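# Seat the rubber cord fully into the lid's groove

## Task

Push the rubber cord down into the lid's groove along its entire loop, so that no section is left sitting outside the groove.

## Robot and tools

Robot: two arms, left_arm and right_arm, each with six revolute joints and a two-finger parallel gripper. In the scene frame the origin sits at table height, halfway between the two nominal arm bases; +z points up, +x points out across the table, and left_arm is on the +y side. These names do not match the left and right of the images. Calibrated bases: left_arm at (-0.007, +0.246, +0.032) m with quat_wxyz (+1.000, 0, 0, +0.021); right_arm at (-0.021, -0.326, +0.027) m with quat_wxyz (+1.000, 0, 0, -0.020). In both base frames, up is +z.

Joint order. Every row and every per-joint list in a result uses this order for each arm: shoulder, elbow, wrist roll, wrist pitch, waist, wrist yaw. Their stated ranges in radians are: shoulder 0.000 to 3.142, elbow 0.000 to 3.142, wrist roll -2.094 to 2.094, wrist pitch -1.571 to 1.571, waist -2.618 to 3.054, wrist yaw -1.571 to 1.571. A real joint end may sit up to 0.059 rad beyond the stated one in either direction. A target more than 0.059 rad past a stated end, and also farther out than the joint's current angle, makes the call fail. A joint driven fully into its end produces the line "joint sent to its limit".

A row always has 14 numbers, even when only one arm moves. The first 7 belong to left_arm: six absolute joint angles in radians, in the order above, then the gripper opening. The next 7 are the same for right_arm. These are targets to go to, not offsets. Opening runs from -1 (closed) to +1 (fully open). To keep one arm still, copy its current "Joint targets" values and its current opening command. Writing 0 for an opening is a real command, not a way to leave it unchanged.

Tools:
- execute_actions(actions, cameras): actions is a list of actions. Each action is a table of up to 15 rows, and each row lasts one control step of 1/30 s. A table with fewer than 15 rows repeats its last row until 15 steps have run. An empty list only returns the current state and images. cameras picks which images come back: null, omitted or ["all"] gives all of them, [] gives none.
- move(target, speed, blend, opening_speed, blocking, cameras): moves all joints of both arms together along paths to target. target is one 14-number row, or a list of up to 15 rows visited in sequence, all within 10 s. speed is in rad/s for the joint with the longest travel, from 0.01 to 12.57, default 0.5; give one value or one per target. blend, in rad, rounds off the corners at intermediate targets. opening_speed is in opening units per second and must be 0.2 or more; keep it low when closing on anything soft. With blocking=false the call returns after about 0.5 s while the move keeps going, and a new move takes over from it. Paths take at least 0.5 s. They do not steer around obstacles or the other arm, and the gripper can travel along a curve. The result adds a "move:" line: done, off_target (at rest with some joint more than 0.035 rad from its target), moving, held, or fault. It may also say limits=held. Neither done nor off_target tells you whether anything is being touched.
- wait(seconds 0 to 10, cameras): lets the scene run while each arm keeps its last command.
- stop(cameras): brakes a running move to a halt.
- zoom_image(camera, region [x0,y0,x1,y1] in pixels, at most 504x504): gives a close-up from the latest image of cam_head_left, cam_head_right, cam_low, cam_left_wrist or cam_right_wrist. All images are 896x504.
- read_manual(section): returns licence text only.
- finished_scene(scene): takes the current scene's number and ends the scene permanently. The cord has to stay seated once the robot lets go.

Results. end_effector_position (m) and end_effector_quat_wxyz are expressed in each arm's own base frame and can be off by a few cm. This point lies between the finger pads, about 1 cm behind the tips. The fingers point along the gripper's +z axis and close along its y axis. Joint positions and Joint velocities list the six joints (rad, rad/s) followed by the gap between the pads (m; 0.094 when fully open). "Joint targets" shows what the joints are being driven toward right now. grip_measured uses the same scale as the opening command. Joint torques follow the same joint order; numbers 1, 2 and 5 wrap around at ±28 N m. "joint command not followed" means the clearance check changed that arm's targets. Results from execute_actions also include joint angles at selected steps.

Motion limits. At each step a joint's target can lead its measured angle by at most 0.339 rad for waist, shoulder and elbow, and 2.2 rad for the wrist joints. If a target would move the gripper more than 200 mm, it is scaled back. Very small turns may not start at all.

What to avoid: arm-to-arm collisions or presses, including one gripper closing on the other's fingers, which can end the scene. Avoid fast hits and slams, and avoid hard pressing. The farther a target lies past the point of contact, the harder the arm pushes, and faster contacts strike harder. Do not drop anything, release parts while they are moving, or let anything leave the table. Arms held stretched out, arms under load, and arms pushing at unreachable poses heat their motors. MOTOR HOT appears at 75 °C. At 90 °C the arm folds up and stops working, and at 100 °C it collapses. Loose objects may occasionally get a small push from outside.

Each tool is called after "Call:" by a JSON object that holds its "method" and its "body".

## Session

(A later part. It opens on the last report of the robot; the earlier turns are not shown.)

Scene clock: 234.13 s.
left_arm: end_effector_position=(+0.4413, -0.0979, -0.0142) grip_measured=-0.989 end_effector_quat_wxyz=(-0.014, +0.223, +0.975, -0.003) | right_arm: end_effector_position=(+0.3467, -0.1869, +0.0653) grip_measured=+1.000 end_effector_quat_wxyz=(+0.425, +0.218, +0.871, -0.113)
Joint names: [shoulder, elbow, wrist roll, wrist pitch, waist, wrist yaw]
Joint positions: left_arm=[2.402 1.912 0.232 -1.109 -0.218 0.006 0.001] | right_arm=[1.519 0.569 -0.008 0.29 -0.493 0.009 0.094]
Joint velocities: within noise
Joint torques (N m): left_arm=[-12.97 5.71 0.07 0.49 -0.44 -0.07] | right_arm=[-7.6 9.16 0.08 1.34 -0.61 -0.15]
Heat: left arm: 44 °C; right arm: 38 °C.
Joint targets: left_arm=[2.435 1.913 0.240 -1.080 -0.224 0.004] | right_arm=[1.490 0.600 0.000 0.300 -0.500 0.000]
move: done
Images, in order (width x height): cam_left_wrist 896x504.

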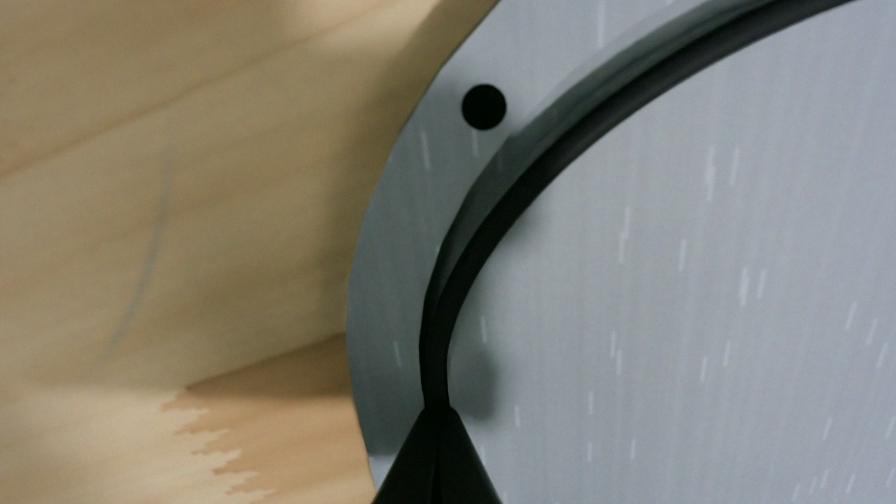

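Call:
{"method": "move", "body": {"target": [[2.473,1.874,0.24,-1.05,-0.215,0.004,-1,1.49,0.6,0,0.3,-0.5,0,1],[2.39,1.985,0.24,-1.19,-0.22,0.004,-1,1.49,0.6,0,0.3,-0.5,0,1],[2.462,1.958,0.32,-1.1,-0.2265,0.004,-1,1.49,0.6,0,0.3,-0.5,0,1]], "speed": [0.15,0.3,0.25], "cameras": ["cam_left_wrist"]}}

Call:
{"method": "zoom_image", "body": {"camera": "cam_left_wrist", "region": [300, 100, 700, 504]}}

Scene clock: 236.17 s.
left_arm: end_effector_position=(+0.4448, -0.1003, -0.0142) grip_measured=-0.989 end_effector_quat_wxyz=(-0.016, +0.263, +0.965, -0.004) | right_arm: end_effector_position=(+0.3467, -0.1869, +0.0653) grip_measured=+1.000 end_effector_quat_wxyz=(+0.425, +0.218, +0.871, -0.113)
Joint names: [shoulder, elbow, wrist roll, wrist pitch, waist, wrist yaw]
Joint positions: left_arm=[2.424 1.952 0.312 -1.132 -0.222 0.006 0.001] | right_arm=[1.519 0.569 -0.008 0.29 -0.493 0.009 0.094]
Joint velocities: within noise
Joint torques (N m): left_arm=[-12.36 5.87 0.09 0.51 -0.61 -0.07] | right_arm=[-7.45 9.13 0.06 1.34 -0.5 -0.07]
Heat: left arm: 44 °C; right arm: 38 °C.
Joint targets: left_arm=[2.462 1.958 0.320 -1.100 -0.226 0.004] | right_arm=[1.490 0.600 0.000 0.300 -0.500 0.000]
move: off_target (left_arm); left_arm: the shoulder is farthest, 0.038 rad from its target
Images, in order (width x height): cam_left_wrist 896x504.

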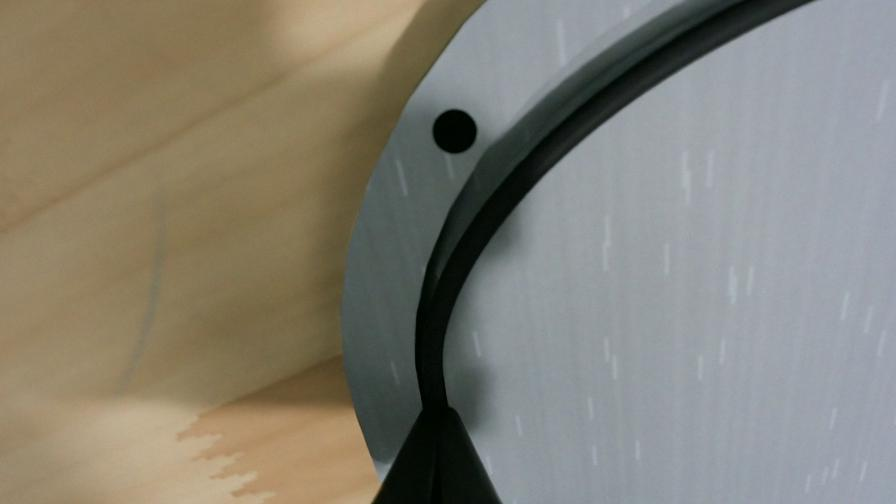

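Scaled by 1.248 from the camera's 896x504 image, which has a finer 1280x720 frame.

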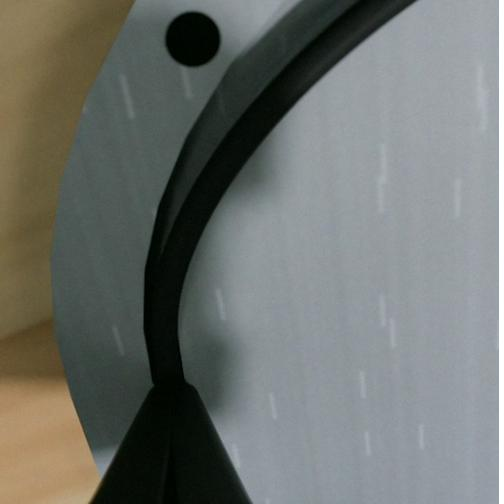

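Call:
{"method": "move", "body": {"target": [[2.40,1.98,0.32,-1.19,-0.214,0.004,-1,1.49,0.6,0,0.3,-0.5,0,1],[2.462,1.958,0.32,-1.1,-0.216,0.004,-1,1.49,0.6,0,0.3,-0.5,0,1],[2.5,1.919,0.32,-1.07,-0.216,0.004,-1,1.49,0.6,0,0.3,-0.5,0,1],[2.415,2.04,0.32,-1.21,-0.222,0.004,-1,1.49,0.6,0,0.3,-0.5,0,1],[2.492,2.005,0.4,-1.12,-0.228,0.004,-1,1.49,0.6,0,0.3,-0.5,0,1]], "speed": [0.3,0.25,0.15,0.3,0.25], "cameras": ["cam_left_wrist"]}}

Call:
{"method": "zoom_image", "body": {"camera": "cam_left_wrist", "region": [300, 100, 700, 504]}}

Scene clock: 238.97 s.
left_arm: end_effector_position=(+0.4529, -0.1029, -0.0142) grip_measured=-0.989 end_effector_quat_wxyz=(-0.012, +0.303, +0.953, -0.004) | right_arm: end_effector_position=(+0.3467, -0.1869, +0.0653) grip_measured=+1.000 end_effector_quat_wxyz=(+0.425, +0.218, +0.871, -0.113)
Joint names: [shoulder, elbow, wrist roll, wrist pitch, waist, wrist yaw]
Joint positions: left_arm=[2.455 2.007 0.392 -1.148 -0.223 0.006 0.001] | right_arm=[1.519 0.569 -0.008 0.29 -0.493 0.009 0.094]
Joint velocities: within noise
Joint torques (N m): left_arm=[-12.79 5.24 0.08 0.49 -0.32 -0.06] | right_arm=[-7.57 9.22 0.05 1.34 -0.64 -0.11]
Heat: left arm: 44 °C; right arm: 38 °C.
Joint targets: left_arm=[2.492 2.005 0.400 -1.120 -0.228 0.004] | right_arm=[1.490 0.600 0.000 0.300 -0.500 0.000]
move: off_target (left_arm); left_arm: the shoulder is farthest, 0.037 rad from its target
Images, in order (width x height): cam_left_wrist 896x504.

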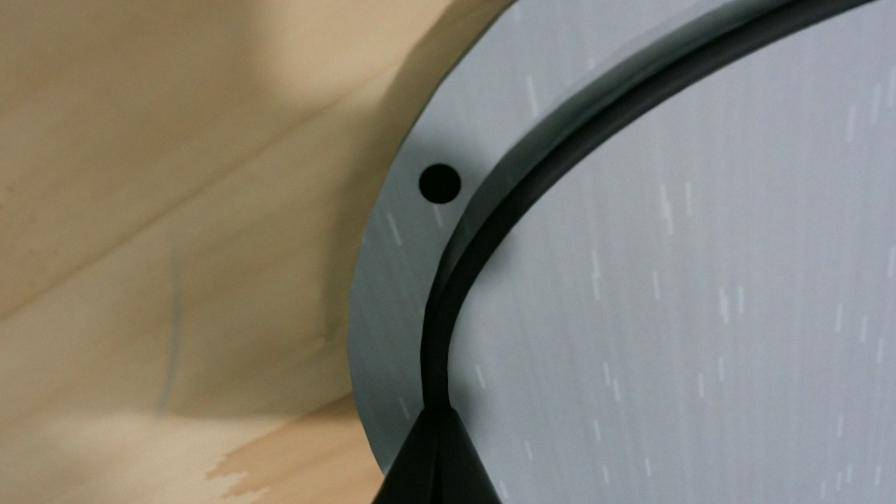

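Scaled by 1.248 from the camera's 896x504 image, which has a finer 1280x720 frame.

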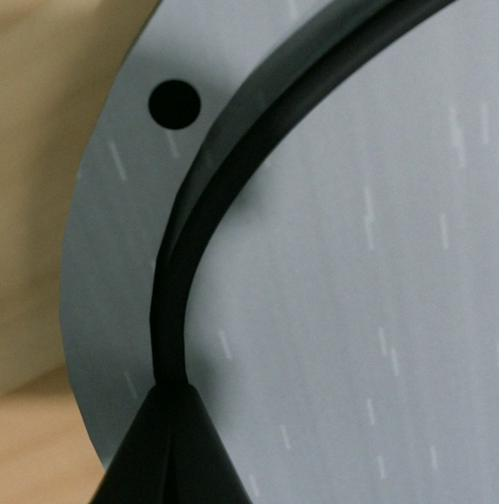

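Call:
{"method": "move", "body": {"target": [[2.53,1.966,0.4,-1.09,-0.225,0.004,-1,1.49,0.6,0,0.3,-0.5,0,1],[2.44,2.09,0.4,-1.23,-0.225,0.004,-1,1.49,0.6,0,0.3,-0.5,0,1],[2.518,2.05,0.48,-1.138,-0.232,0.004,-1,1.49,0.6,0,0.3,-0.5,0,1]], "speed": [0.15,0.3,0.25], "cameras": ["cam_left_wrist"]}}

Call:
{"method": "zoom_image", "body": {"camera": "cam_left_wrist", "region": [300, 100, 700, 504]}}

Scene clock: 240.97 s.
left_arm: end_effector_position=(+0.4608, -0.1045, -0.0141) grip_measured=-0.989 end_effector_quat_wxyz=(-0.008, +0.342, +0.940, +0.000) | right_arm: end_effector_position=(+0.3467, -0.1869, +0.0653) grip_measured=+1.000 end_effector_quat_wxyz=(+0.425, +0.218, +0.871, -0.113)
Joint names: [shoulder, elbow, wrist roll, wrist pitch, waist, wrist yaw]
Joint positions: left_arm=[2.481 2.057 0.472 -1.161 -0.226 -0.002 0.001] | right_arm=[1.519 0.569 -0.008 0.29 -0.493 0.009 0.094]
Joint velocities: within noise
Joint torques (N m): left_arm=[-12.82 4.93 0.04 0.48 -0.39 0.04] | right_arm=[-7.73 9.2 0.03 1.33 -0.88 -0.11]
Heat: left arm: 44 °C; right arm: 38 °C.
Joint targets: left_arm=[2.518 2.050 0.480 -1.138 -0.232 0.004] | right_arm=[1.490 0.600 0.000 0.300 -0.500 0.000]
move: off_target (left_arm); left_arm: the shoulder is farthest, 0.037 rad from its target
Images, in order (width x height): cam_left_wrist 896x504.

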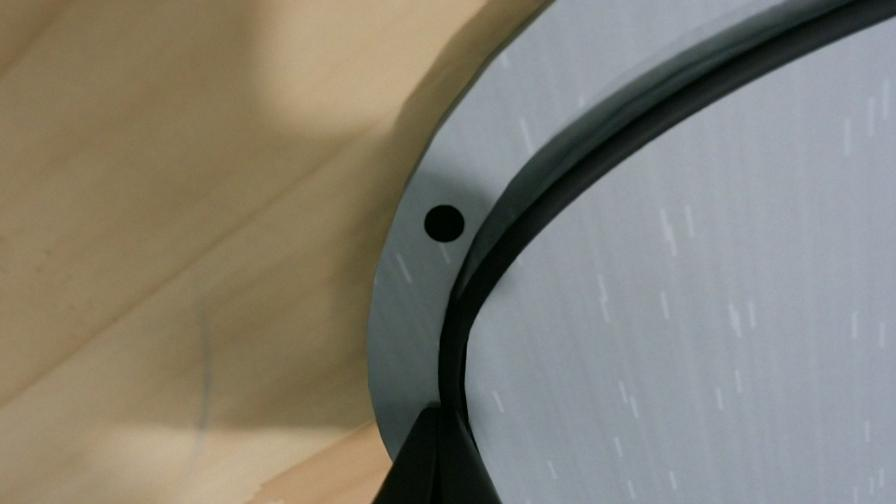

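Scaled by 1.248 from the camera's 896x504 image, which has a finer 1280x720 frame.

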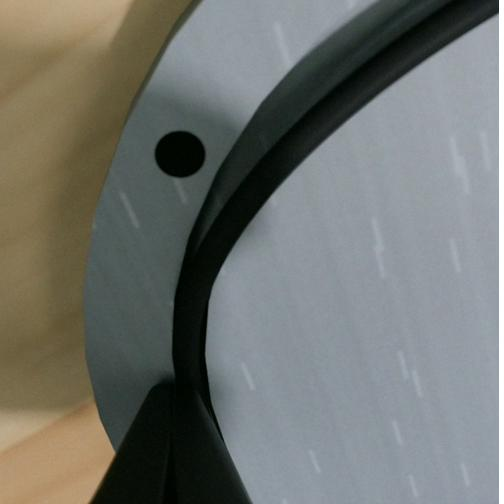

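Call:
{"method": "move", "body": {"target": [[2.43,2.07,0.48,-1.24,-0.233,0.004,-1,1.49,0.6,0,0.3,-0.5,0,1],[2.505,2.022,0.48,-1.125,-0.233,0.004,-1,1.49,0.6,0,0.3,-0.5,0,1]], "speed": [0.3,0.25], "cameras": ["cam_left_wrist"]}}

Call:
{"method": "zoom_image", "body": {"camera": "cam_left_wrist", "region": [300, 100, 700, 504]}}

Scene clock: 242.23 s.
left_arm: end_effector_position=(+0.4538, -0.1038, -0.0145) grip_measured=-0.989 end_effector_quat_wxyz=(-0.020, +0.343, +0.939, -0.001) | right_arm: end_effector_position=(+0.3467, -0.1869, +0.0653) grip_measured=+1.000 end_effector_quat_wxyz=(+0.425, +0.218, +0.871, -0.113)
Joint names: [shoulder, elbow, wrist roll, wrist pitch, waist, wrist yaw]
Joint positions: left_arm=[2.479 2.049 0.473 -1.182 -0.228 -0.002 0.001] | right_arm=[1.519 0.569 -0.008 0.29 -0.493 0.009 0.094]
Joint velocities: within noise
Joint torques (N m): left_arm=[-13.78 2.85 0.06 0.66 -0.65 0.02] | right_arm=[-7.69 9.21 0.06 1.38 -0.55 -0.06]
Heat: left arm: 44 °C; right arm: 38 °C.
Joint targets: left_arm=[2.505 2.022 0.480 -1.125 -0.233 0.004] | right_arm=[1.490 0.600 0.000 0.300 -0.500 0.000]
move: off_target (left_arm); left_arm: the wrist pitch is farthest, 0.057 rad from its target
Images, in order (width x height): cam_left_wrist 896x504.

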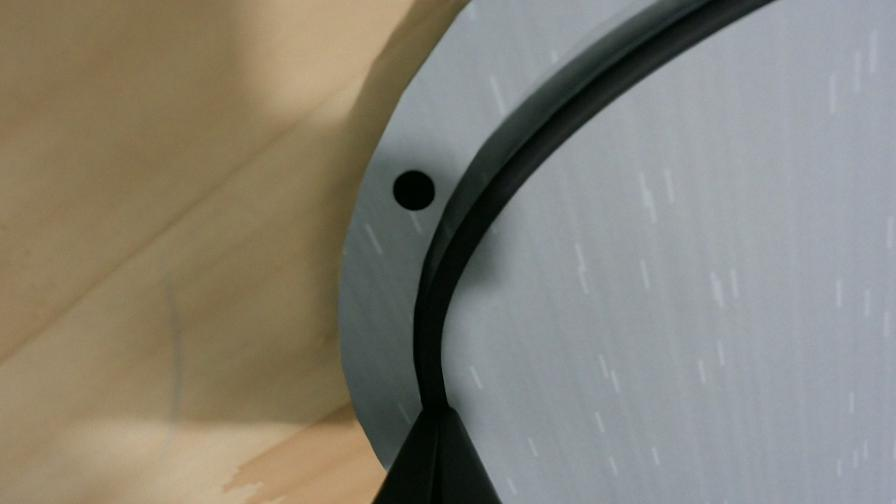

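Scaled by 1.248 from the camera's 896x504 image, which has a finer 1280x720 frame.

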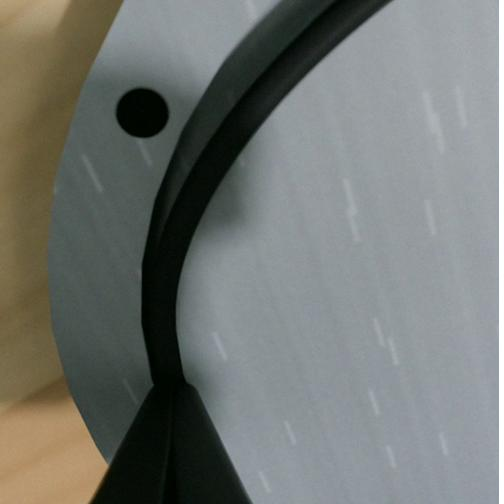

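Call:
{"method": "move", "body": {"target": [[2.545,1.99,0.48,-1.093,-0.228,0.004,-1,1.49,0.6,0,0.3,-0.5,0,1],[2.44,2.10,0.48,-1.25,-0.23,0.004,-1,1.49,0.6,0,0.3,-0.5,0,1],[2.522,2.06,0.52,-1.145,-0.235,0.004,-1,1.49,0.6,0,0.3,-0.5,0,1]], "speed": [0.15,0.3,0.25], "cameras": ["cam_left_wrist"]}}

Call:
{"method": "zoom_image", "body": {"camera": "cam_left_wrist", "region": [300, 100, 700, 504]}}

Scene clock: 244.27 s.
left_arm: end_effector_position=(+0.4579, -0.1053, -0.0138) grip_measured=-0.989 end_effector_quat_wxyz=(-0.014, +0.362, +0.932, -0.001) | right_arm: end_effector_position=(+0.3467, -0.1869, +0.0653) grip_measured=+1.000 end_effector_quat_wxyz=(+0.425, +0.218, +0.871, -0.113)
Joint names: [shoulder, elbow, wrist roll, wrist pitch, waist, wrist yaw]
Joint positions: left_arm=[2.485 2.064 0.512 -1.179 -0.229 -0.002 0.001] | right_arm=[1.519 0.569 -0.008 0.29 -0.493 0.009 0.094]
Joint velocities: within noise
Joint torques (N m): left_arm=[-12.72 4.78 0.09 0.53 -0.47 0.09] | right_arm=[-7.86 9.03 0.1 1.36 -0.59 -0.1]
Heat: left arm: 44 °C; right arm: 38 °C.
Joint targets: left_arm=[2.522 2.060 0.520 -1.145 -0.235 0.004] | right_arm=[1.490 0.600 0.000 0.300 -0.500 0.000]
move: off_target (left_arm); left_arm: the shoulder is farthest, 0.037 rad from its target
Images, in order (width x height): cam_left_wrist 896x504.

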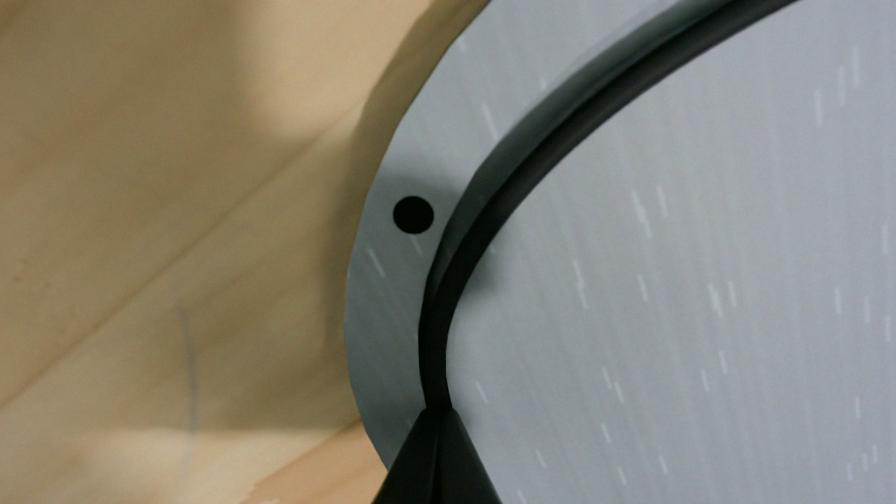

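Scaled by 1.248 from the camera's 896x504 image, which has a finer 1280x720 frame.

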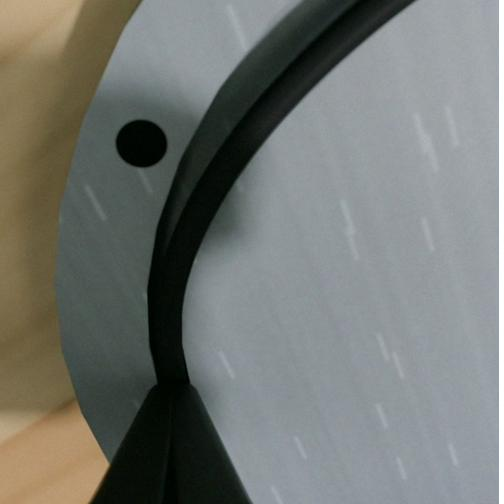

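Call:
{"method": "move", "body": {"target": [[2.562,2.02,0.52,-1.113,-0.231,0.004,-1,1.49,0.6,0,0.3,-0.5,0,1],[2.465,2.135,0.52,-1.26,-0.233,0.004,-1,1.49,0.6,0,0.3,-0.5,0,1],[2.543,2.094,0.6,-1.163,-0.2395,0.004,-1,1.49,0.6,0,0.3,-0.5,0,1]], "speed": [0.15,0.3,0.25], "cameras": ["cam_left_wrist"]}}

Call:
{"method": "zoom_image", "body": {"camera": "cam_left_wrist", "region": [300, 100, 700, 504]}}

Scene clock: 247.50 s.
left_arm: end_effector_position=(+0.4618, -0.1088, -0.0142) grip_measured=-0.989 end_effector_quat_wxyz=(-0.013, +0.401, +0.916, -0.001) | right_arm: end_effector_position=(+0.3467, -0.1869, +0.0653) grip_measured=+1.000 end_effector_quat_wxyz=(+0.425, +0.218, +0.871, -0.113)
Joint names: [shoulder, elbow, wrist roll, wrist pitch, waist, wrist yaw]
Joint positions: left_arm=[2.505 2.1 0.592 -1.192 -0.234 -0.003 0.001] | right_arm=[1.519 0.569 -0.008 0.29 -0.493 0.009 0.094]
Joint velocities: within noise
Joint torques (N m): left_arm=[-13.27 4.81 0.09 0.47 -0.59 0.02] | right_arm=[-7.57 9.1 0.05 1.34 -0.64 -0.11]
Heat: left arm: 44 °C; right arm: 38 °C.
Joint targets: left_arm=[2.543 2.094 0.600 -1.163 -0.240 0.004] | right_arm=[1.490 0.600 0.000 0.300 -0.500 0.000]
move: off_target (left_arm); left_arm: the shoulder is farthest, 0.038 rad from its target
Images, in order (width x height): cam_left_wrist 896x504.

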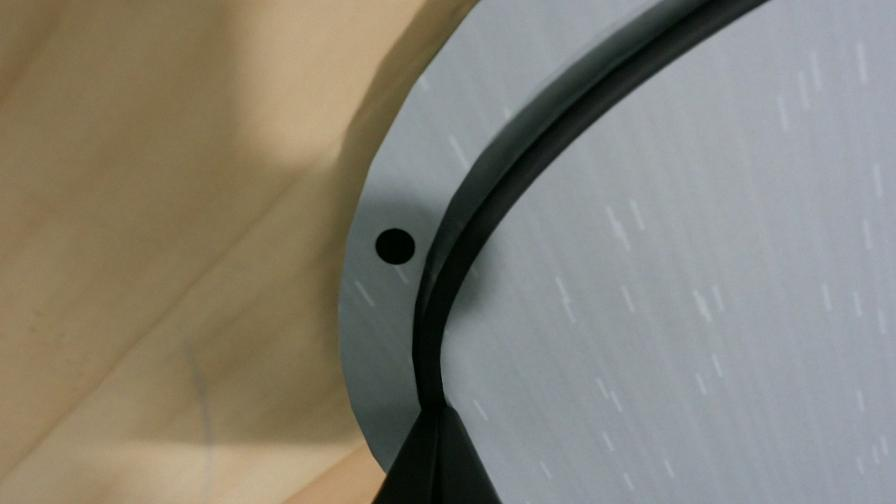

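Scaled by 1.248 from the camera's 896x504 image, which has a finer 1280x720 frame.

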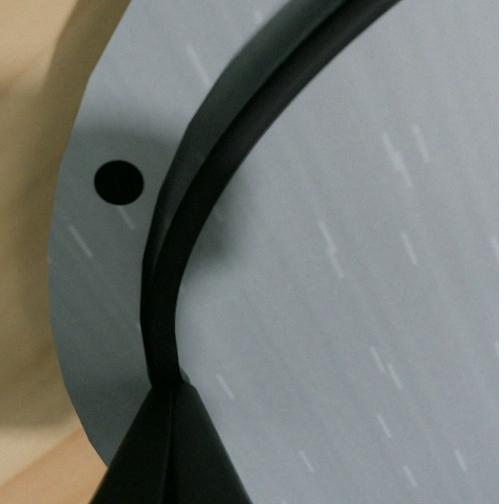

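Call:
{"method": "move", "body": {"target": [[2.475,2.125,0.6,-1.25,-0.226,0.004,-1,1.49,0.6,0,0.3,-0.5,0,1],[2.545,2.096,0.6,-1.161,-0.227,0.004,-1,1.49,0.6,0,0.3,-0.5,0,1],[2.583,2.055,0.6,-1.13,-0.228,0.004,-1,1.49,0.6,0,0.3,-0.5,0,1],[2.485,2.165,0.6,-1.27,-0.237,0.004,-1,1.49,0.6,0,0.3,-0.5,0,1],[2.561,2.125,0.67,-1.178,-0.241,0.004,-1,1.49,0.6,0,0.3,-0.5,0,1]], "speed": [0.3,0.25,0.15,0.3,0.25], "cameras": ["cam_left_wrist"]}}

Call:
{"method": "zoom_image", "body": {"camera": "cam_left_wrist", "region": [300, 100, 700, 504]}}

Scene clock: 250.27 s.
left_arm: end_effector_position=(+0.4638, -0.1095, -0.0140) grip_measured=-0.989 end_effector_quat_wxyz=(-0.015, +0.433, +0.901, -0.002) | right_arm: end_effector_position=(+0.3467, -0.1869, +0.0653) grip_measured=+1.000 end_effector_quat_wxyz=(+0.425, +0.218, +0.871, -0.113)
Joint names: [shoulder, elbow, wrist roll, wrist pitch, waist, wrist yaw]
Joint positions: left_arm=[2.521 2.129 0.661 -1.209 -0.235 -0.003 0.001] | right_arm=[1.519 0.569 -0.008 0.29 -0.493 0.009 0.094]
Joint velocities: within noise
Joint torques (N m): left_arm=[-13.14 5.19 0.07 0.48 -0.72 0.03] | right_arm=[-7.65 9.21 0.06 1.28 -0.54 -0.09]
Heat: left arm: 44 °C; right arm: 38 °C.
Joint targets: left_arm=[2.561 2.125 0.670 -1.178 -0.241 0.004] | right_arm=[1.490 0.600 0.000 0.300 -0.500 0.000]
move: off_target (left_arm); left_arm: the shoulder is farthest, 0.040 rad from its target
Images, in order (width x height): cam_left_wrist 896x504.

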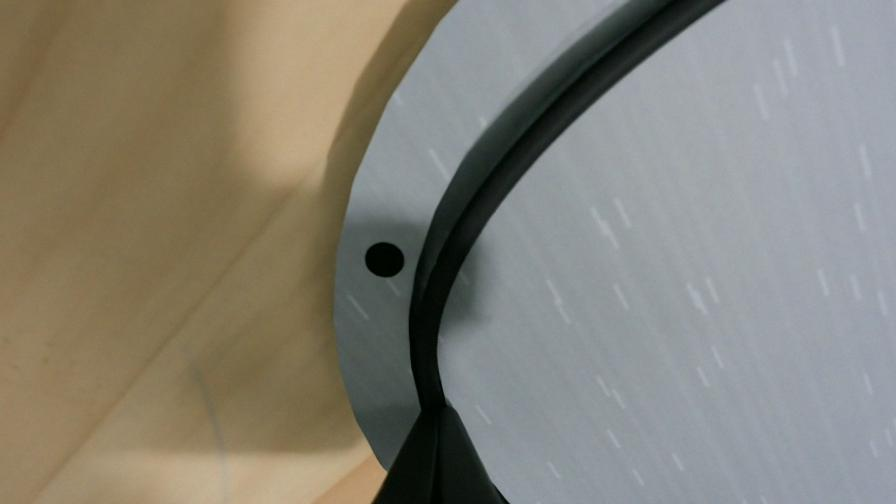

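Scaled by 1.248 from the camera's 896x504 image, which has a finer 1280x720 frame.

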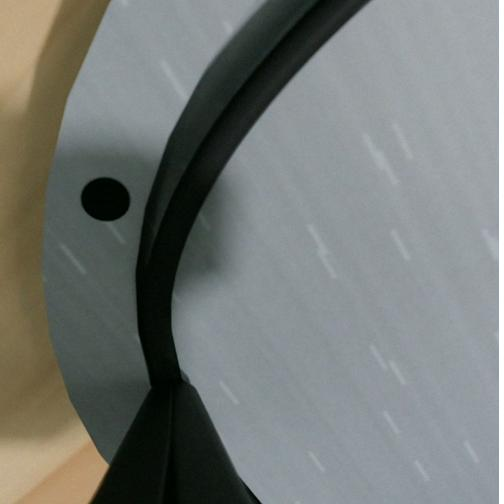

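Call:
{"method": "move", "body": {"target": [[2.495,2.15,0.67,-1.26,-0.2285,0.004,-1,1.49,0.6,0,0.3,-0.5,0,1],[2.563,2.127,0.67,-1.176,-0.2285,0.004,-1,1.49,0.6,0,0.3,-0.5,0,1],[2.601,2.086,0.67,-1.145,-0.2295,0.004,-1,1.49,0.6,0,0.3,-0.5,0,1],[2.505,2.19,0.67,-1.285,-0.238,0.004,-1,1.49,0.6,0,0.3,-0.5,0,1],[2.580,2.16,0.73,-1.192,-0.2425,0.004,-1,1.49,0.6,0,0.3,-0.5,0,1]], "speed": [0.3,0.25,0.15,0.3,0.25], "cameras": ["cam_left_wrist"]}}

Call:
{"method": "zoom_image", "body": {"camera": "cam_left_wrist", "region": [300, 100, 700, 504]}}

Scene clock: 253.00 s.
left_arm: end_effector_position=(+0.4633, -0.1106, -0.0141) grip_measured=-0.989 end_effector_quat_wxyz=(-0.020, +0.461, +0.887, -0.003) | right_arm: end_effector_position=(+0.3467, -0.1869, +0.0653) grip_measured=+1.000 end_effector_quat_wxyz=(+0.425, +0.218, +0.871, -0.113)
Joint names: [shoulder, elbow, wrist roll, wrist pitch, waist, wrist yaw]
Joint positions: left_arm=[2.534 2.154 0.721 -1.231 -0.238 -0.003 0.001] | right_arm=[1.519 0.569 -0.008 0.29 -0.493 0.009 0.094]
Joint velocities: within noise
Joint torques (N m): left_arm=[-12.62 5.89 0.1 0.54 -0.36 0.07] | right_arm=[-7.65 9.03 0.04 1.35 -0.7 -0.1]
Heat: left arm: 44 °C; right arm: 38 °C.
Joint targets: left_arm=[2.580 2.160 0.730 -1.192 -0.242 0.004] | right_arm=[1.490 0.600 0.000 0.300 -0.500 0.000]
move: off_target (left_arm); left_arm: the shoulder is farthest, 0.046 rad from its target
Images, in order (width x height): cam_left_wrist 896x504.

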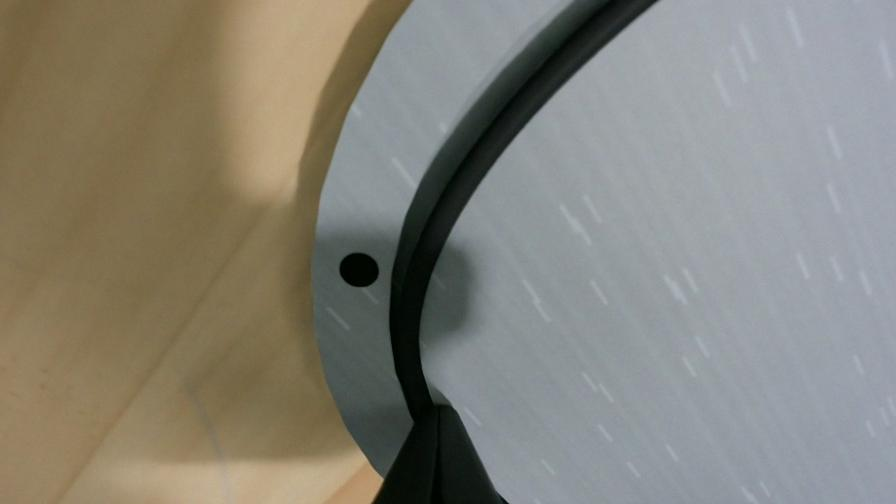

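Scaled by 1.248 from the camera's 896x504 image, which has a finer 1280x720 frame.

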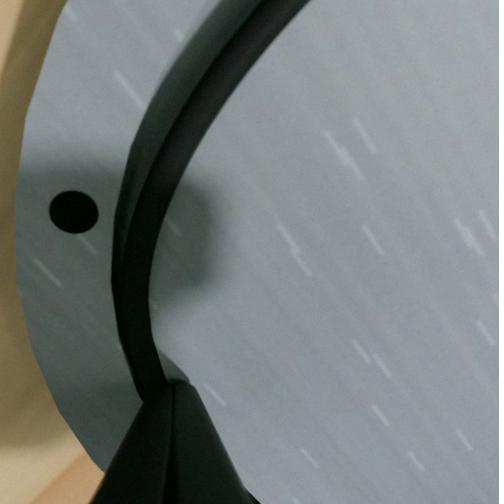

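Call:
{"method": "move", "body": {"target": [[2.50,2.22,0.73,-1.31,-0.235,0.004,-1,1.49,0.6,0,0.3,-0.5,0,1],[2.597,2.188,0.73,-1.194,-0.235,0.004,-1,1.49,0.6,0,0.3,-0.5,0,1]], "speed": [0.3,0.25], "cameras": ["cam_left_wrist"]}}

Call:
{"method": "zoom_image", "body": {"camera": "cam_left_wrist", "region": [300, 100, 700, 504]}}

Scene clock: 254.53 s.
left_arm: end_effector_position=(+0.4703, -0.1122, -0.0143) grip_measured=-0.989 end_effector_quat_wxyz=(-0.012, +0.462, +0.887, -0.001) | right_arm: end_effector_position=(+0.3467, -0.1869, +0.0653) grip_measured=+1.000 end_effector_quat_wxyz=(+0.425, +0.218, +0.871, -0.113)
Joint names: [shoulder, elbow, wrist roll, wrist pitch, waist, wrist yaw]
Joint positions: left_arm=[2.551 2.186 0.722 -1.229 -0.238 -0.004 0.001] | right_arm=[1.519 0.569 -0.008 0.29 -0.493 0.009 0.094]
Joint velocities: within noise
Joint torques (N m): left_arm=[-12.85 5.38 0.07 0.53 0.25 0.06] | right_arm=[-7.71 9.2 0.05 1.29 -0.38 -0.1]
Heat: left arm: 44 °C; right arm: 38 °C.
Joint targets: left_arm=[2.597 2.188 0.730 -1.194 -0.235 0.004] | right_arm=[1.490 0.600 0.000 0.300 -0.500 0.000]
move: off_target (left_arm); left_arm: the shoulder is farthest, 0.046 rad from its target
Images, in order (width x height): cam_left_wrist 896x504.

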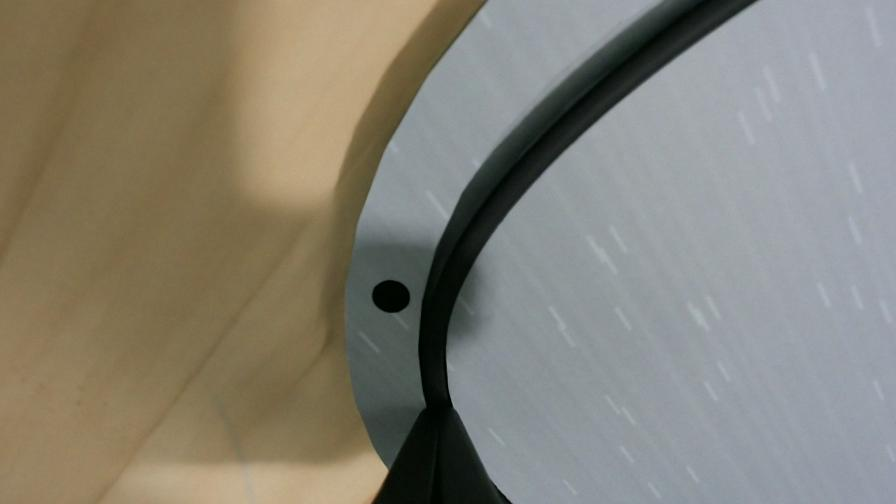

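Scaled by 1.248 from the camera's 896x504 image, which has a finer 1280x720 frame.

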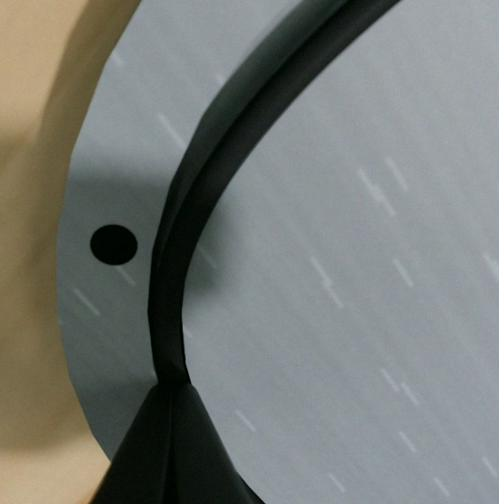

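Call:
{"method": "move", "body": {"target": [[2.635,2.149,0.73,-1.163,-0.234,0.004,-1,1.49,0.6,0,0.3,-0.5,0,1],[2.52,2.25,0.73,-1.32,-0.236,0.004,-1,1.49,0.6,0,0.3,-0.5,0,1],[2.616,2.224,0.85,-1.206,-0.25,0.004,-1,1.49,0.6,0,0.3,-0.5,0,1]], "speed": [0.15,0.3,0.25], "cameras": ["cam_left_wrist"]}}

Call:
{"method": "zoom_image", "body": {"camera": "cam_left_wrist", "region": [300, 100, 700, 504]}}

Scene clock: 256.70 s.
left_arm: end_effector_position=(+0.4720, -0.1148, -0.0140) grip_measured=-0.989 end_effector_quat_wxyz=(-0.013, +0.516, +0.857, -0.001) | right_arm: end_effector_position=(+0.3467, -0.1869, +0.0653) grip_measured=+1.000 end_effector_quat_wxyz=(+0.425, +0.218, +0.871, -0.113)
Joint names: [shoulder, elbow, wrist roll, wrist pitch, waist, wrist yaw]
Joint positions: left_arm=[2.566 2.215 0.841 -1.245 -0.243 -0.006 0.001] | right_arm=[1.519 0.569 -0.008 0.29 -0.493 0.009 0.094]
Joint velocities: within noise
Joint torques (N m): left_arm=[-12.44 6.11 0.08 0.55 -0.7 0.1] | right_arm=[-7.72 9.13 0.1 1.34 -0.44 -0.13]
Heat: left arm: 44 °C; right arm: 38 °C.
Joint targets: left_arm=[2.616 2.224 0.850 -1.206 -0.250 0.004] | right_arm=[1.490 0.600 0.000 0.300 -0.500 0.000]
move: off_target (left_arm); left_arm: the shoulder is farthest, 0.050 rad from its target
Images, in order (width x height): cam_left_wrist 896x504.

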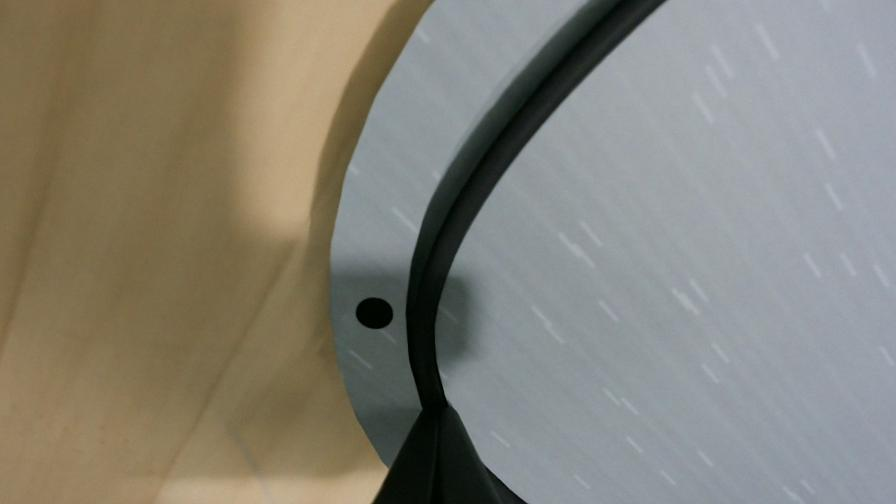

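Scaled by 1.248 from the camera's 896x504 image, which has a finer 1280x720 frame.

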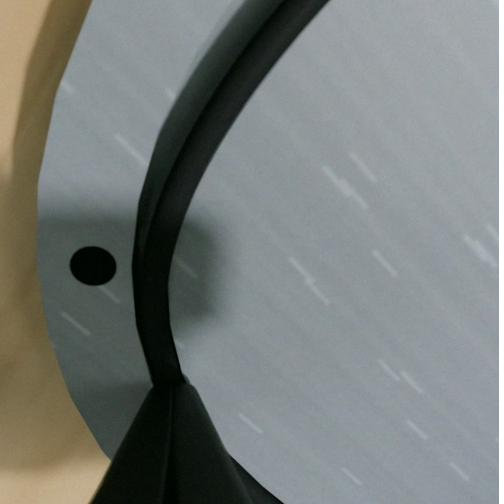

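Call:
{"method": "move", "body": {"target": [[2.54,2.26,0.85,-1.30,-0.242,0.004,-1,1.49,0.6,0,0.3,-0.5,0,1],[2.627,2.237,0.85,-1.207,-0.245,0.004,-1,1.49,0.6,0,0.3,-0.5,0,1],[2.665,2.197,0.85,-1.177,-0.246,0.004,-1,1.49,0.6,0,0.3,-0.5,0,1],[2.55,2.30,0.85,-1.33,-0.25,0.004,-1,1.49,0.6,0,0.3,-0.5,0,1],[2.648,2.277,0.95,-1.219,-0.256,0.004,-1,1.49,0.6,0,0.3,-0.5,0,1]], "speed": [0.3,0.25,0.15,0.3,0.25], "cameras": ["cam_left_wrist"]}}

Call:
{"method": "zoom_image", "body": {"camera": "cam_left_wrist", "region": [300, 100, 700, 504]}}

Scene clock: 259.67 s.
left_arm: end_effector_position=(+0.4793, -0.1200, -0.0142) grip_measured=-0.989 end_effector_quat_wxyz=(-0.006, +0.561, +0.828, +0.002) | right_arm: end_effector_position=(+0.3467, -0.1869, +0.0653) grip_measured=+1.000 end_effector_quat_wxyz=(+0.425, +0.218, +0.871, -0.113)
Joint names: [shoulder, elbow, wrist roll, wrist pitch, waist, wrist yaw]
Joint positions: left_arm=[2.595 2.269 0.941 -1.255 -0.25 -0.009 0.001] | right_arm=[1.519 0.569 -0.008 0.29 -0.493 0.009 0.094]
Joint velocities: within noise
Joint torques (N m): left_arm=[-12.55 6.04 0.03 0.55 -0.47 0.09] | right_arm=[-7.83 9.18 0.05 1.36 -0.73 -0.11]
Heat: left arm: 45 °C; right arm: 38 °C.
Joint targets: left_arm=[2.648 2.277 0.950 -1.219 -0.256 0.004] | right_arm=[1.490 0.600 0.000 0.300 -0.500 0.000]
move: off_target (left_arm); left_arm: the shoulder is farthest, 0.053 rad from its target
Images, in order (width x height): cam_left_wrist 896x504.

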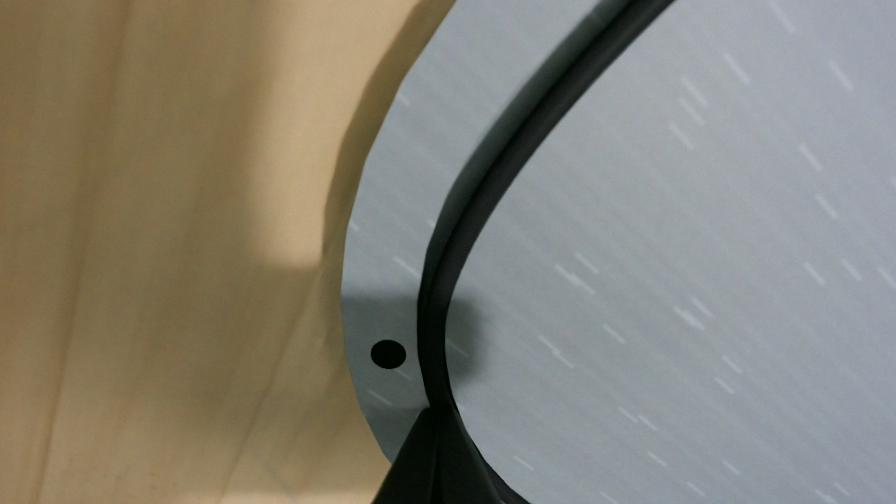

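Scaled by 1.248 from the camera's 896x504 image, which has a finer 1280x720 frame.

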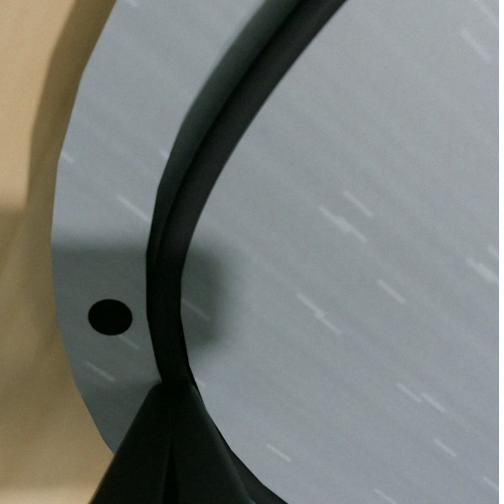

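Call:
{"method": "move", "body": {"target": [[2.686,2.237,0.95,-1.189,-0.2555,0.004,-1,1.49,0.6,0,0.3,-0.5,0,1],[2.565,2.33,0.95,-1.34,-0.256,0.004,-1,1.49,0.6,0,0.3,-0.5,0,1],[2.661,2.300,1.05,-1.226,-0.266,0.004,-1,1.49,0.6,0,0.3,-0.5,0,1]], "speed": [0.15,0.3,0.25], "cameras": ["cam_left_wrist"]}}

Call:
{"method": "zoom_image", "body": {"camera": "cam_left_wrist", "region": [300, 100, 700, 504]}}

Scene clock: 261.83 s.
left_arm: end_effector_position=(+0.4802, -0.1247, -0.0139) grip_measured=-0.989 end_effector_quat_wxyz=(-0.006, +0.605, +0.796, +0.002) | right_arm: end_effector_position=(+0.3467, -0.1869, +0.0653) grip_measured=+1.000 end_effector_quat_wxyz=(+0.425, +0.218, +0.871, -0.113)
Joint names: [shoulder, elbow, wrist roll, wrist pitch, waist, wrist yaw]
Joint positions: left_arm=[2.608 2.295 1.041 -1.268 -0.259 -0.009 0.001] | right_arm=[1.519 0.569 -0.008 0.29 -0.493 0.009 0.094]
Joint velocities: within noise
Joint torques (N m): left_arm=[-12.3 6.02 0.05 0.65 -0.64 0.13] | right_arm=[-7.71 8.98 0 1.33 -0.42 -0.1]
Heat: left arm: 44 °C; right arm: 38 °C.
Joint targets: left_arm=[2.661 2.300 1.050 -1.226 -0.266 0.004] | right_arm=[1.490 0.600 0.000 0.300 -0.500 0.000]
move: off_target (left_arm); left_arm: the shoulder is farthest, 0.053 rad from its target
Images, in order (width x height): cam_left_wrist 896x504.

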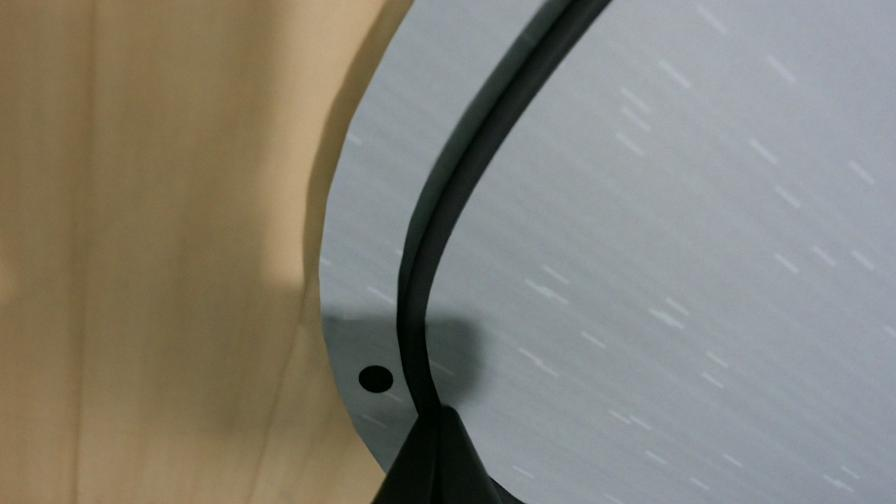

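Scaled by 1.248 from the camera's 896x504 image, which has a finer 1280x720 frame.

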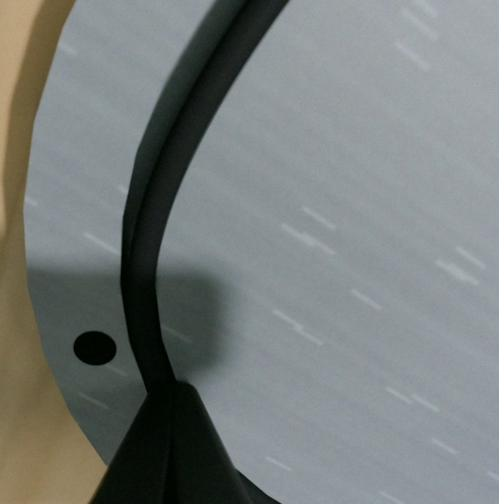

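Call:
{"method": "move", "body": {"target": [[2.57,2.33,1.05,-1.32,-0.263,0.004,-1,1.49,0.6,0,0.3,-0.5,0,1],[2.667,2.302,1.05,-1.214,-0.264,0.004,-1,1.49,0.6,0,0.3,-0.5,0,1],[2.70,2.265,1.05,-1.184,-0.264,0.004,-1,1.49,0.6,0,0.3,-0.5,0,1],[2.58,2.345,1.05,-1.32,-0.265,0.004,-1,1.49,0.6,0,0.3,-0.5,0,1],[2.683,2.325,1.13,-1.215,-0.2745,0.004,-1,1.49,0.6,0,0.3,-0.5,0,1]], "speed": [0.3,0.25,0.15,0.3,0.25], "cameras": ["cam_left_wrist"]}}

Call:
{"method": "zoom_image", "body": {"camera": "cam_left_wrist", "region": [300, 100, 700, 504]}}

Scene clock: 264.70 s.
left_arm: end_effector_position=(+0.4797, -0.1277, -0.0143) grip_measured=-0.989 end_effector_quat_wxyz=(-0.009, +0.639, +0.770, +0.001) | right_arm: end_effector_position=(+0.3467, -0.1869, +0.0653) grip_measured=+1.000 end_effector_quat_wxyz=(+0.425, +0.218, +0.871, -0.113)
Joint names: [shoulder, elbow, wrist roll, wrist pitch, waist, wrist yaw]
Joint positions: left_arm=[2.619 2.314 1.119 -1.282 -0.266 -0.01 0.001] | right_arm=[1.519 0.569 -0.008 0.29 -0.493 0.009 0.094]
Joint velocities: within noise
Joint torques (N m): left_arm=[-11.49 6.22 0.03 0.9 -0.91 0.14] | right_arm=[-7.54 9.21 0.02 1.32 -0.59 -0.08]
Heat: left arm: 44 °C; right arm: 38 °C.
Joint targets: left_arm=[2.683 2.325 1.130 -1.215 -0.275 0.004] | right_arm=[1.490 0.600 0.000 0.300 -0.500 0.000]
move: off_target (left_arm); left_arm: the wrist pitch is farthest, 0.067 rad from its target
Images, in order (width x height): cam_left_wrist 896x504.

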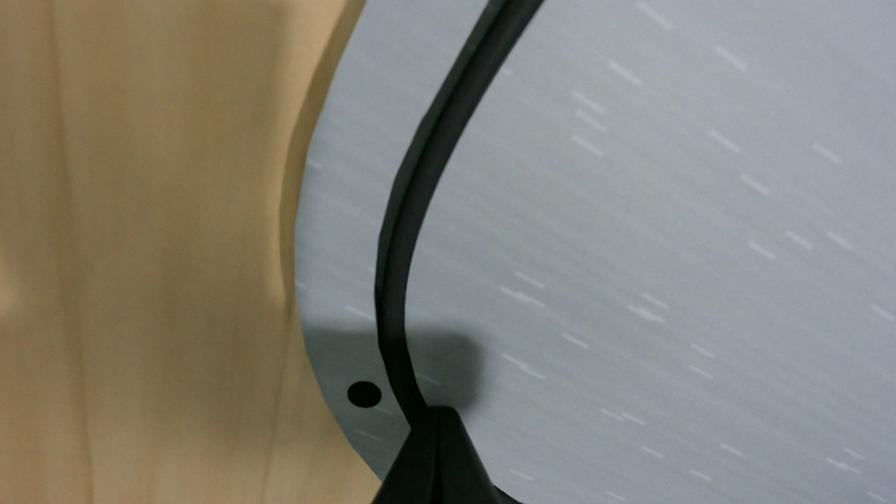

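Scaled by 1.248 from the camera's 896x504 image, which has a finer 1280x720 frame.

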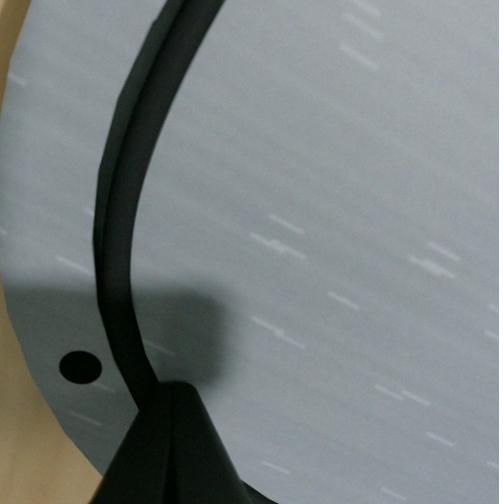

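Call:
{"method": "move", "body": {"target": [[2.58,2.38,1.13,-1.33,-0.271,0.004,-1,1.49,0.6,0,0.3,-0.5,0,1],[2.696,2.35,1.13,-1.209,-0.271,0.004,-1,1.49,0.6,0,0.3,-0.5,0,1]], "speed": [0.3,0.25], "cameras": ["cam_left_wrist"]}}

Call:
{"method": "zoom_image", "body": {"camera": "cam_left_wrist", "region": [300, 100, 700, 504]}}

Scene clock: 266.10 s.
left_arm: end_effector_position=(+0.4945, -0.1320, -0.0146) grip_measured=-0.989 end_effector_quat_wxyz=(+0.015, +0.639, +0.769, +0.011) | right_arm: end_effector_position=(+0.3467, -0.1869, +0.0653) grip_measured=+1.000 end_effector_quat_wxyz=(+0.425, +0.218, +0.871, -0.113)
Joint names: [shoulder, elbow, wrist roll, wrist pitch, waist, wrist yaw]
Joint positions: left_arm=[2.637 2.348 1.122 -1.245 -0.266 -0.008 0.001] | right_arm=[1.519 0.569 -0.008 0.29 -0.493 0.009 0.094]
Joint velocities: within noise
Joint torques (N m): left_arm=[-12.3 5.72 0.04 0.6 -0.46 0.09] | right_arm=[-7.58 9.02 0.03 1.28 -0.51 -0.09]
Heat: left arm: 44 °C; right arm: 38 °C.
Joint targets: left_arm=[2.696 2.350 1.130 -1.209 -0.271 0.004] | right_arm=[1.490 0.600 0.000 0.300 -0.500 0.000]
move: off_target (left_arm); left_arm: the shoulder is farthest, 0.059 rad from its target
Images, in order (width x height): cam_left_wrist 896x504.

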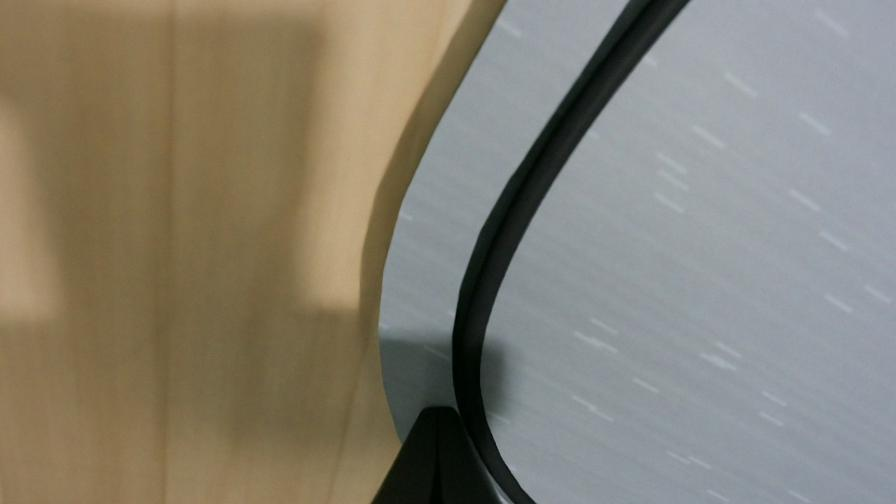

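Scaled by 1.248 from the camera's 896x504 image, which has a finer 1280x720 frame.

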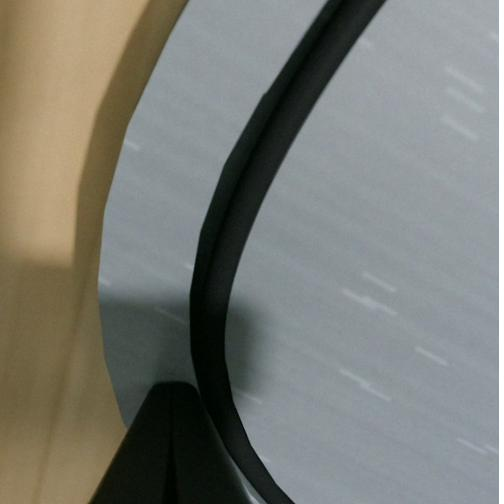

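Call:
{"method": "move", "body": {"target": [[2.57,2.36,1.13,-1.29,-0.271,0.004,-1,1.49,0.6,0,0.3,-0.5,0,1],[2.687,2.34,1.13,-1.228,-0.271,0.004,-1,1.49,0.6,0,0.3,-0.5,0,1]], "speed": [0.3,0.25], "cameras": ["cam_left_wrist"]}}

Call:
{"method": "zoom_image", "body": {"camera": "cam_left_wrist", "region": [300, 100, 700, 504]}}

Scene clock: 267.50 s.
left_arm: end_effector_position=(+0.4920, -0.1315, -0.0141) grip_measured=-0.989 end_effector_quat_wxyz=(+0.010, +0.639, +0.769, +0.009) | right_arm: end_effector_position=(+0.3467, -0.1869, +0.0653) grip_measured=+1.000 end_effector_quat_wxyz=(+0.425, +0.218, +0.871, -0.113)
Joint names: [shoulder, elbow, wrist roll, wrist pitch, waist, wrist yaw]
Joint positions: left_arm=[2.636 2.348 1.122 -1.256 -0.266 -0.008 0.001] | right_arm=[1.519 0.569 -0.008 0.29 -0.493 0.009 0.094]
Joint velocities: within noise
Joint torques (N m): left_arm=[-12.98 4.74 0.07 0.57 -0.55 0.12] | right_arm=[-7.79 9.07 0.04 1.34 -0.7 -0.04]
Heat: left arm: 45 °C; right arm: 38 °C.
Joint targets: left_arm=[2.687 2.340 1.130 -1.228 -0.271 0.004] | right_arm=[1.490 0.600 0.000 0.300 -0.500 0.000]
move: off_target (left_arm); left_arm: the shoulder is farthest, 0.051 rad from its target
Images, in order (width x height): cam_left_wrist 896x504.

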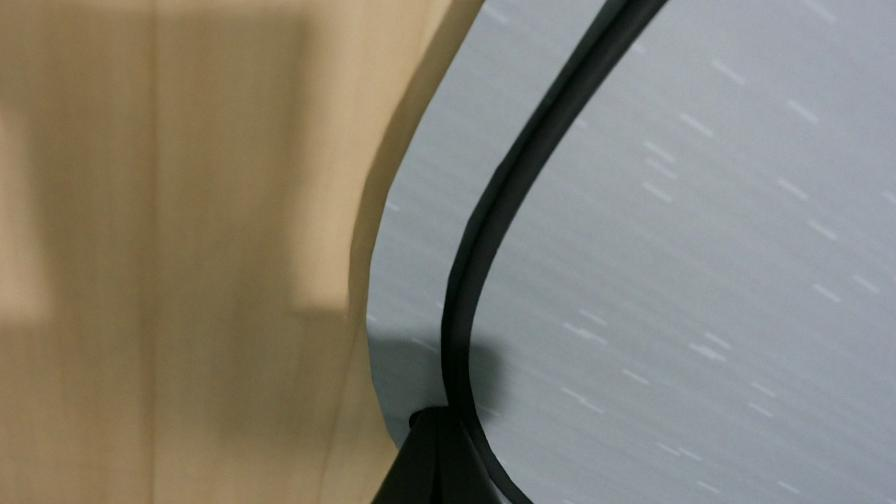

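Scaled by 1.248 from the camera's 896x504 image, which has a finer 1280x720 frame.

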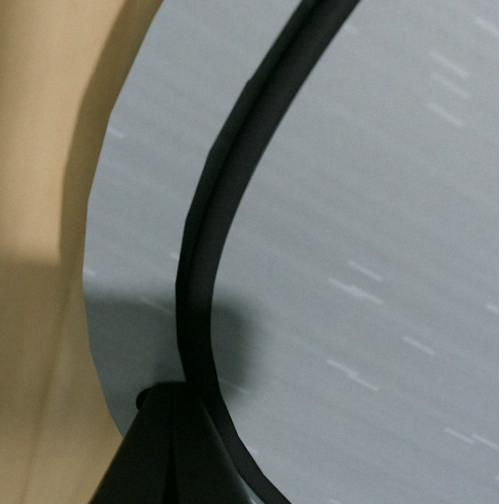

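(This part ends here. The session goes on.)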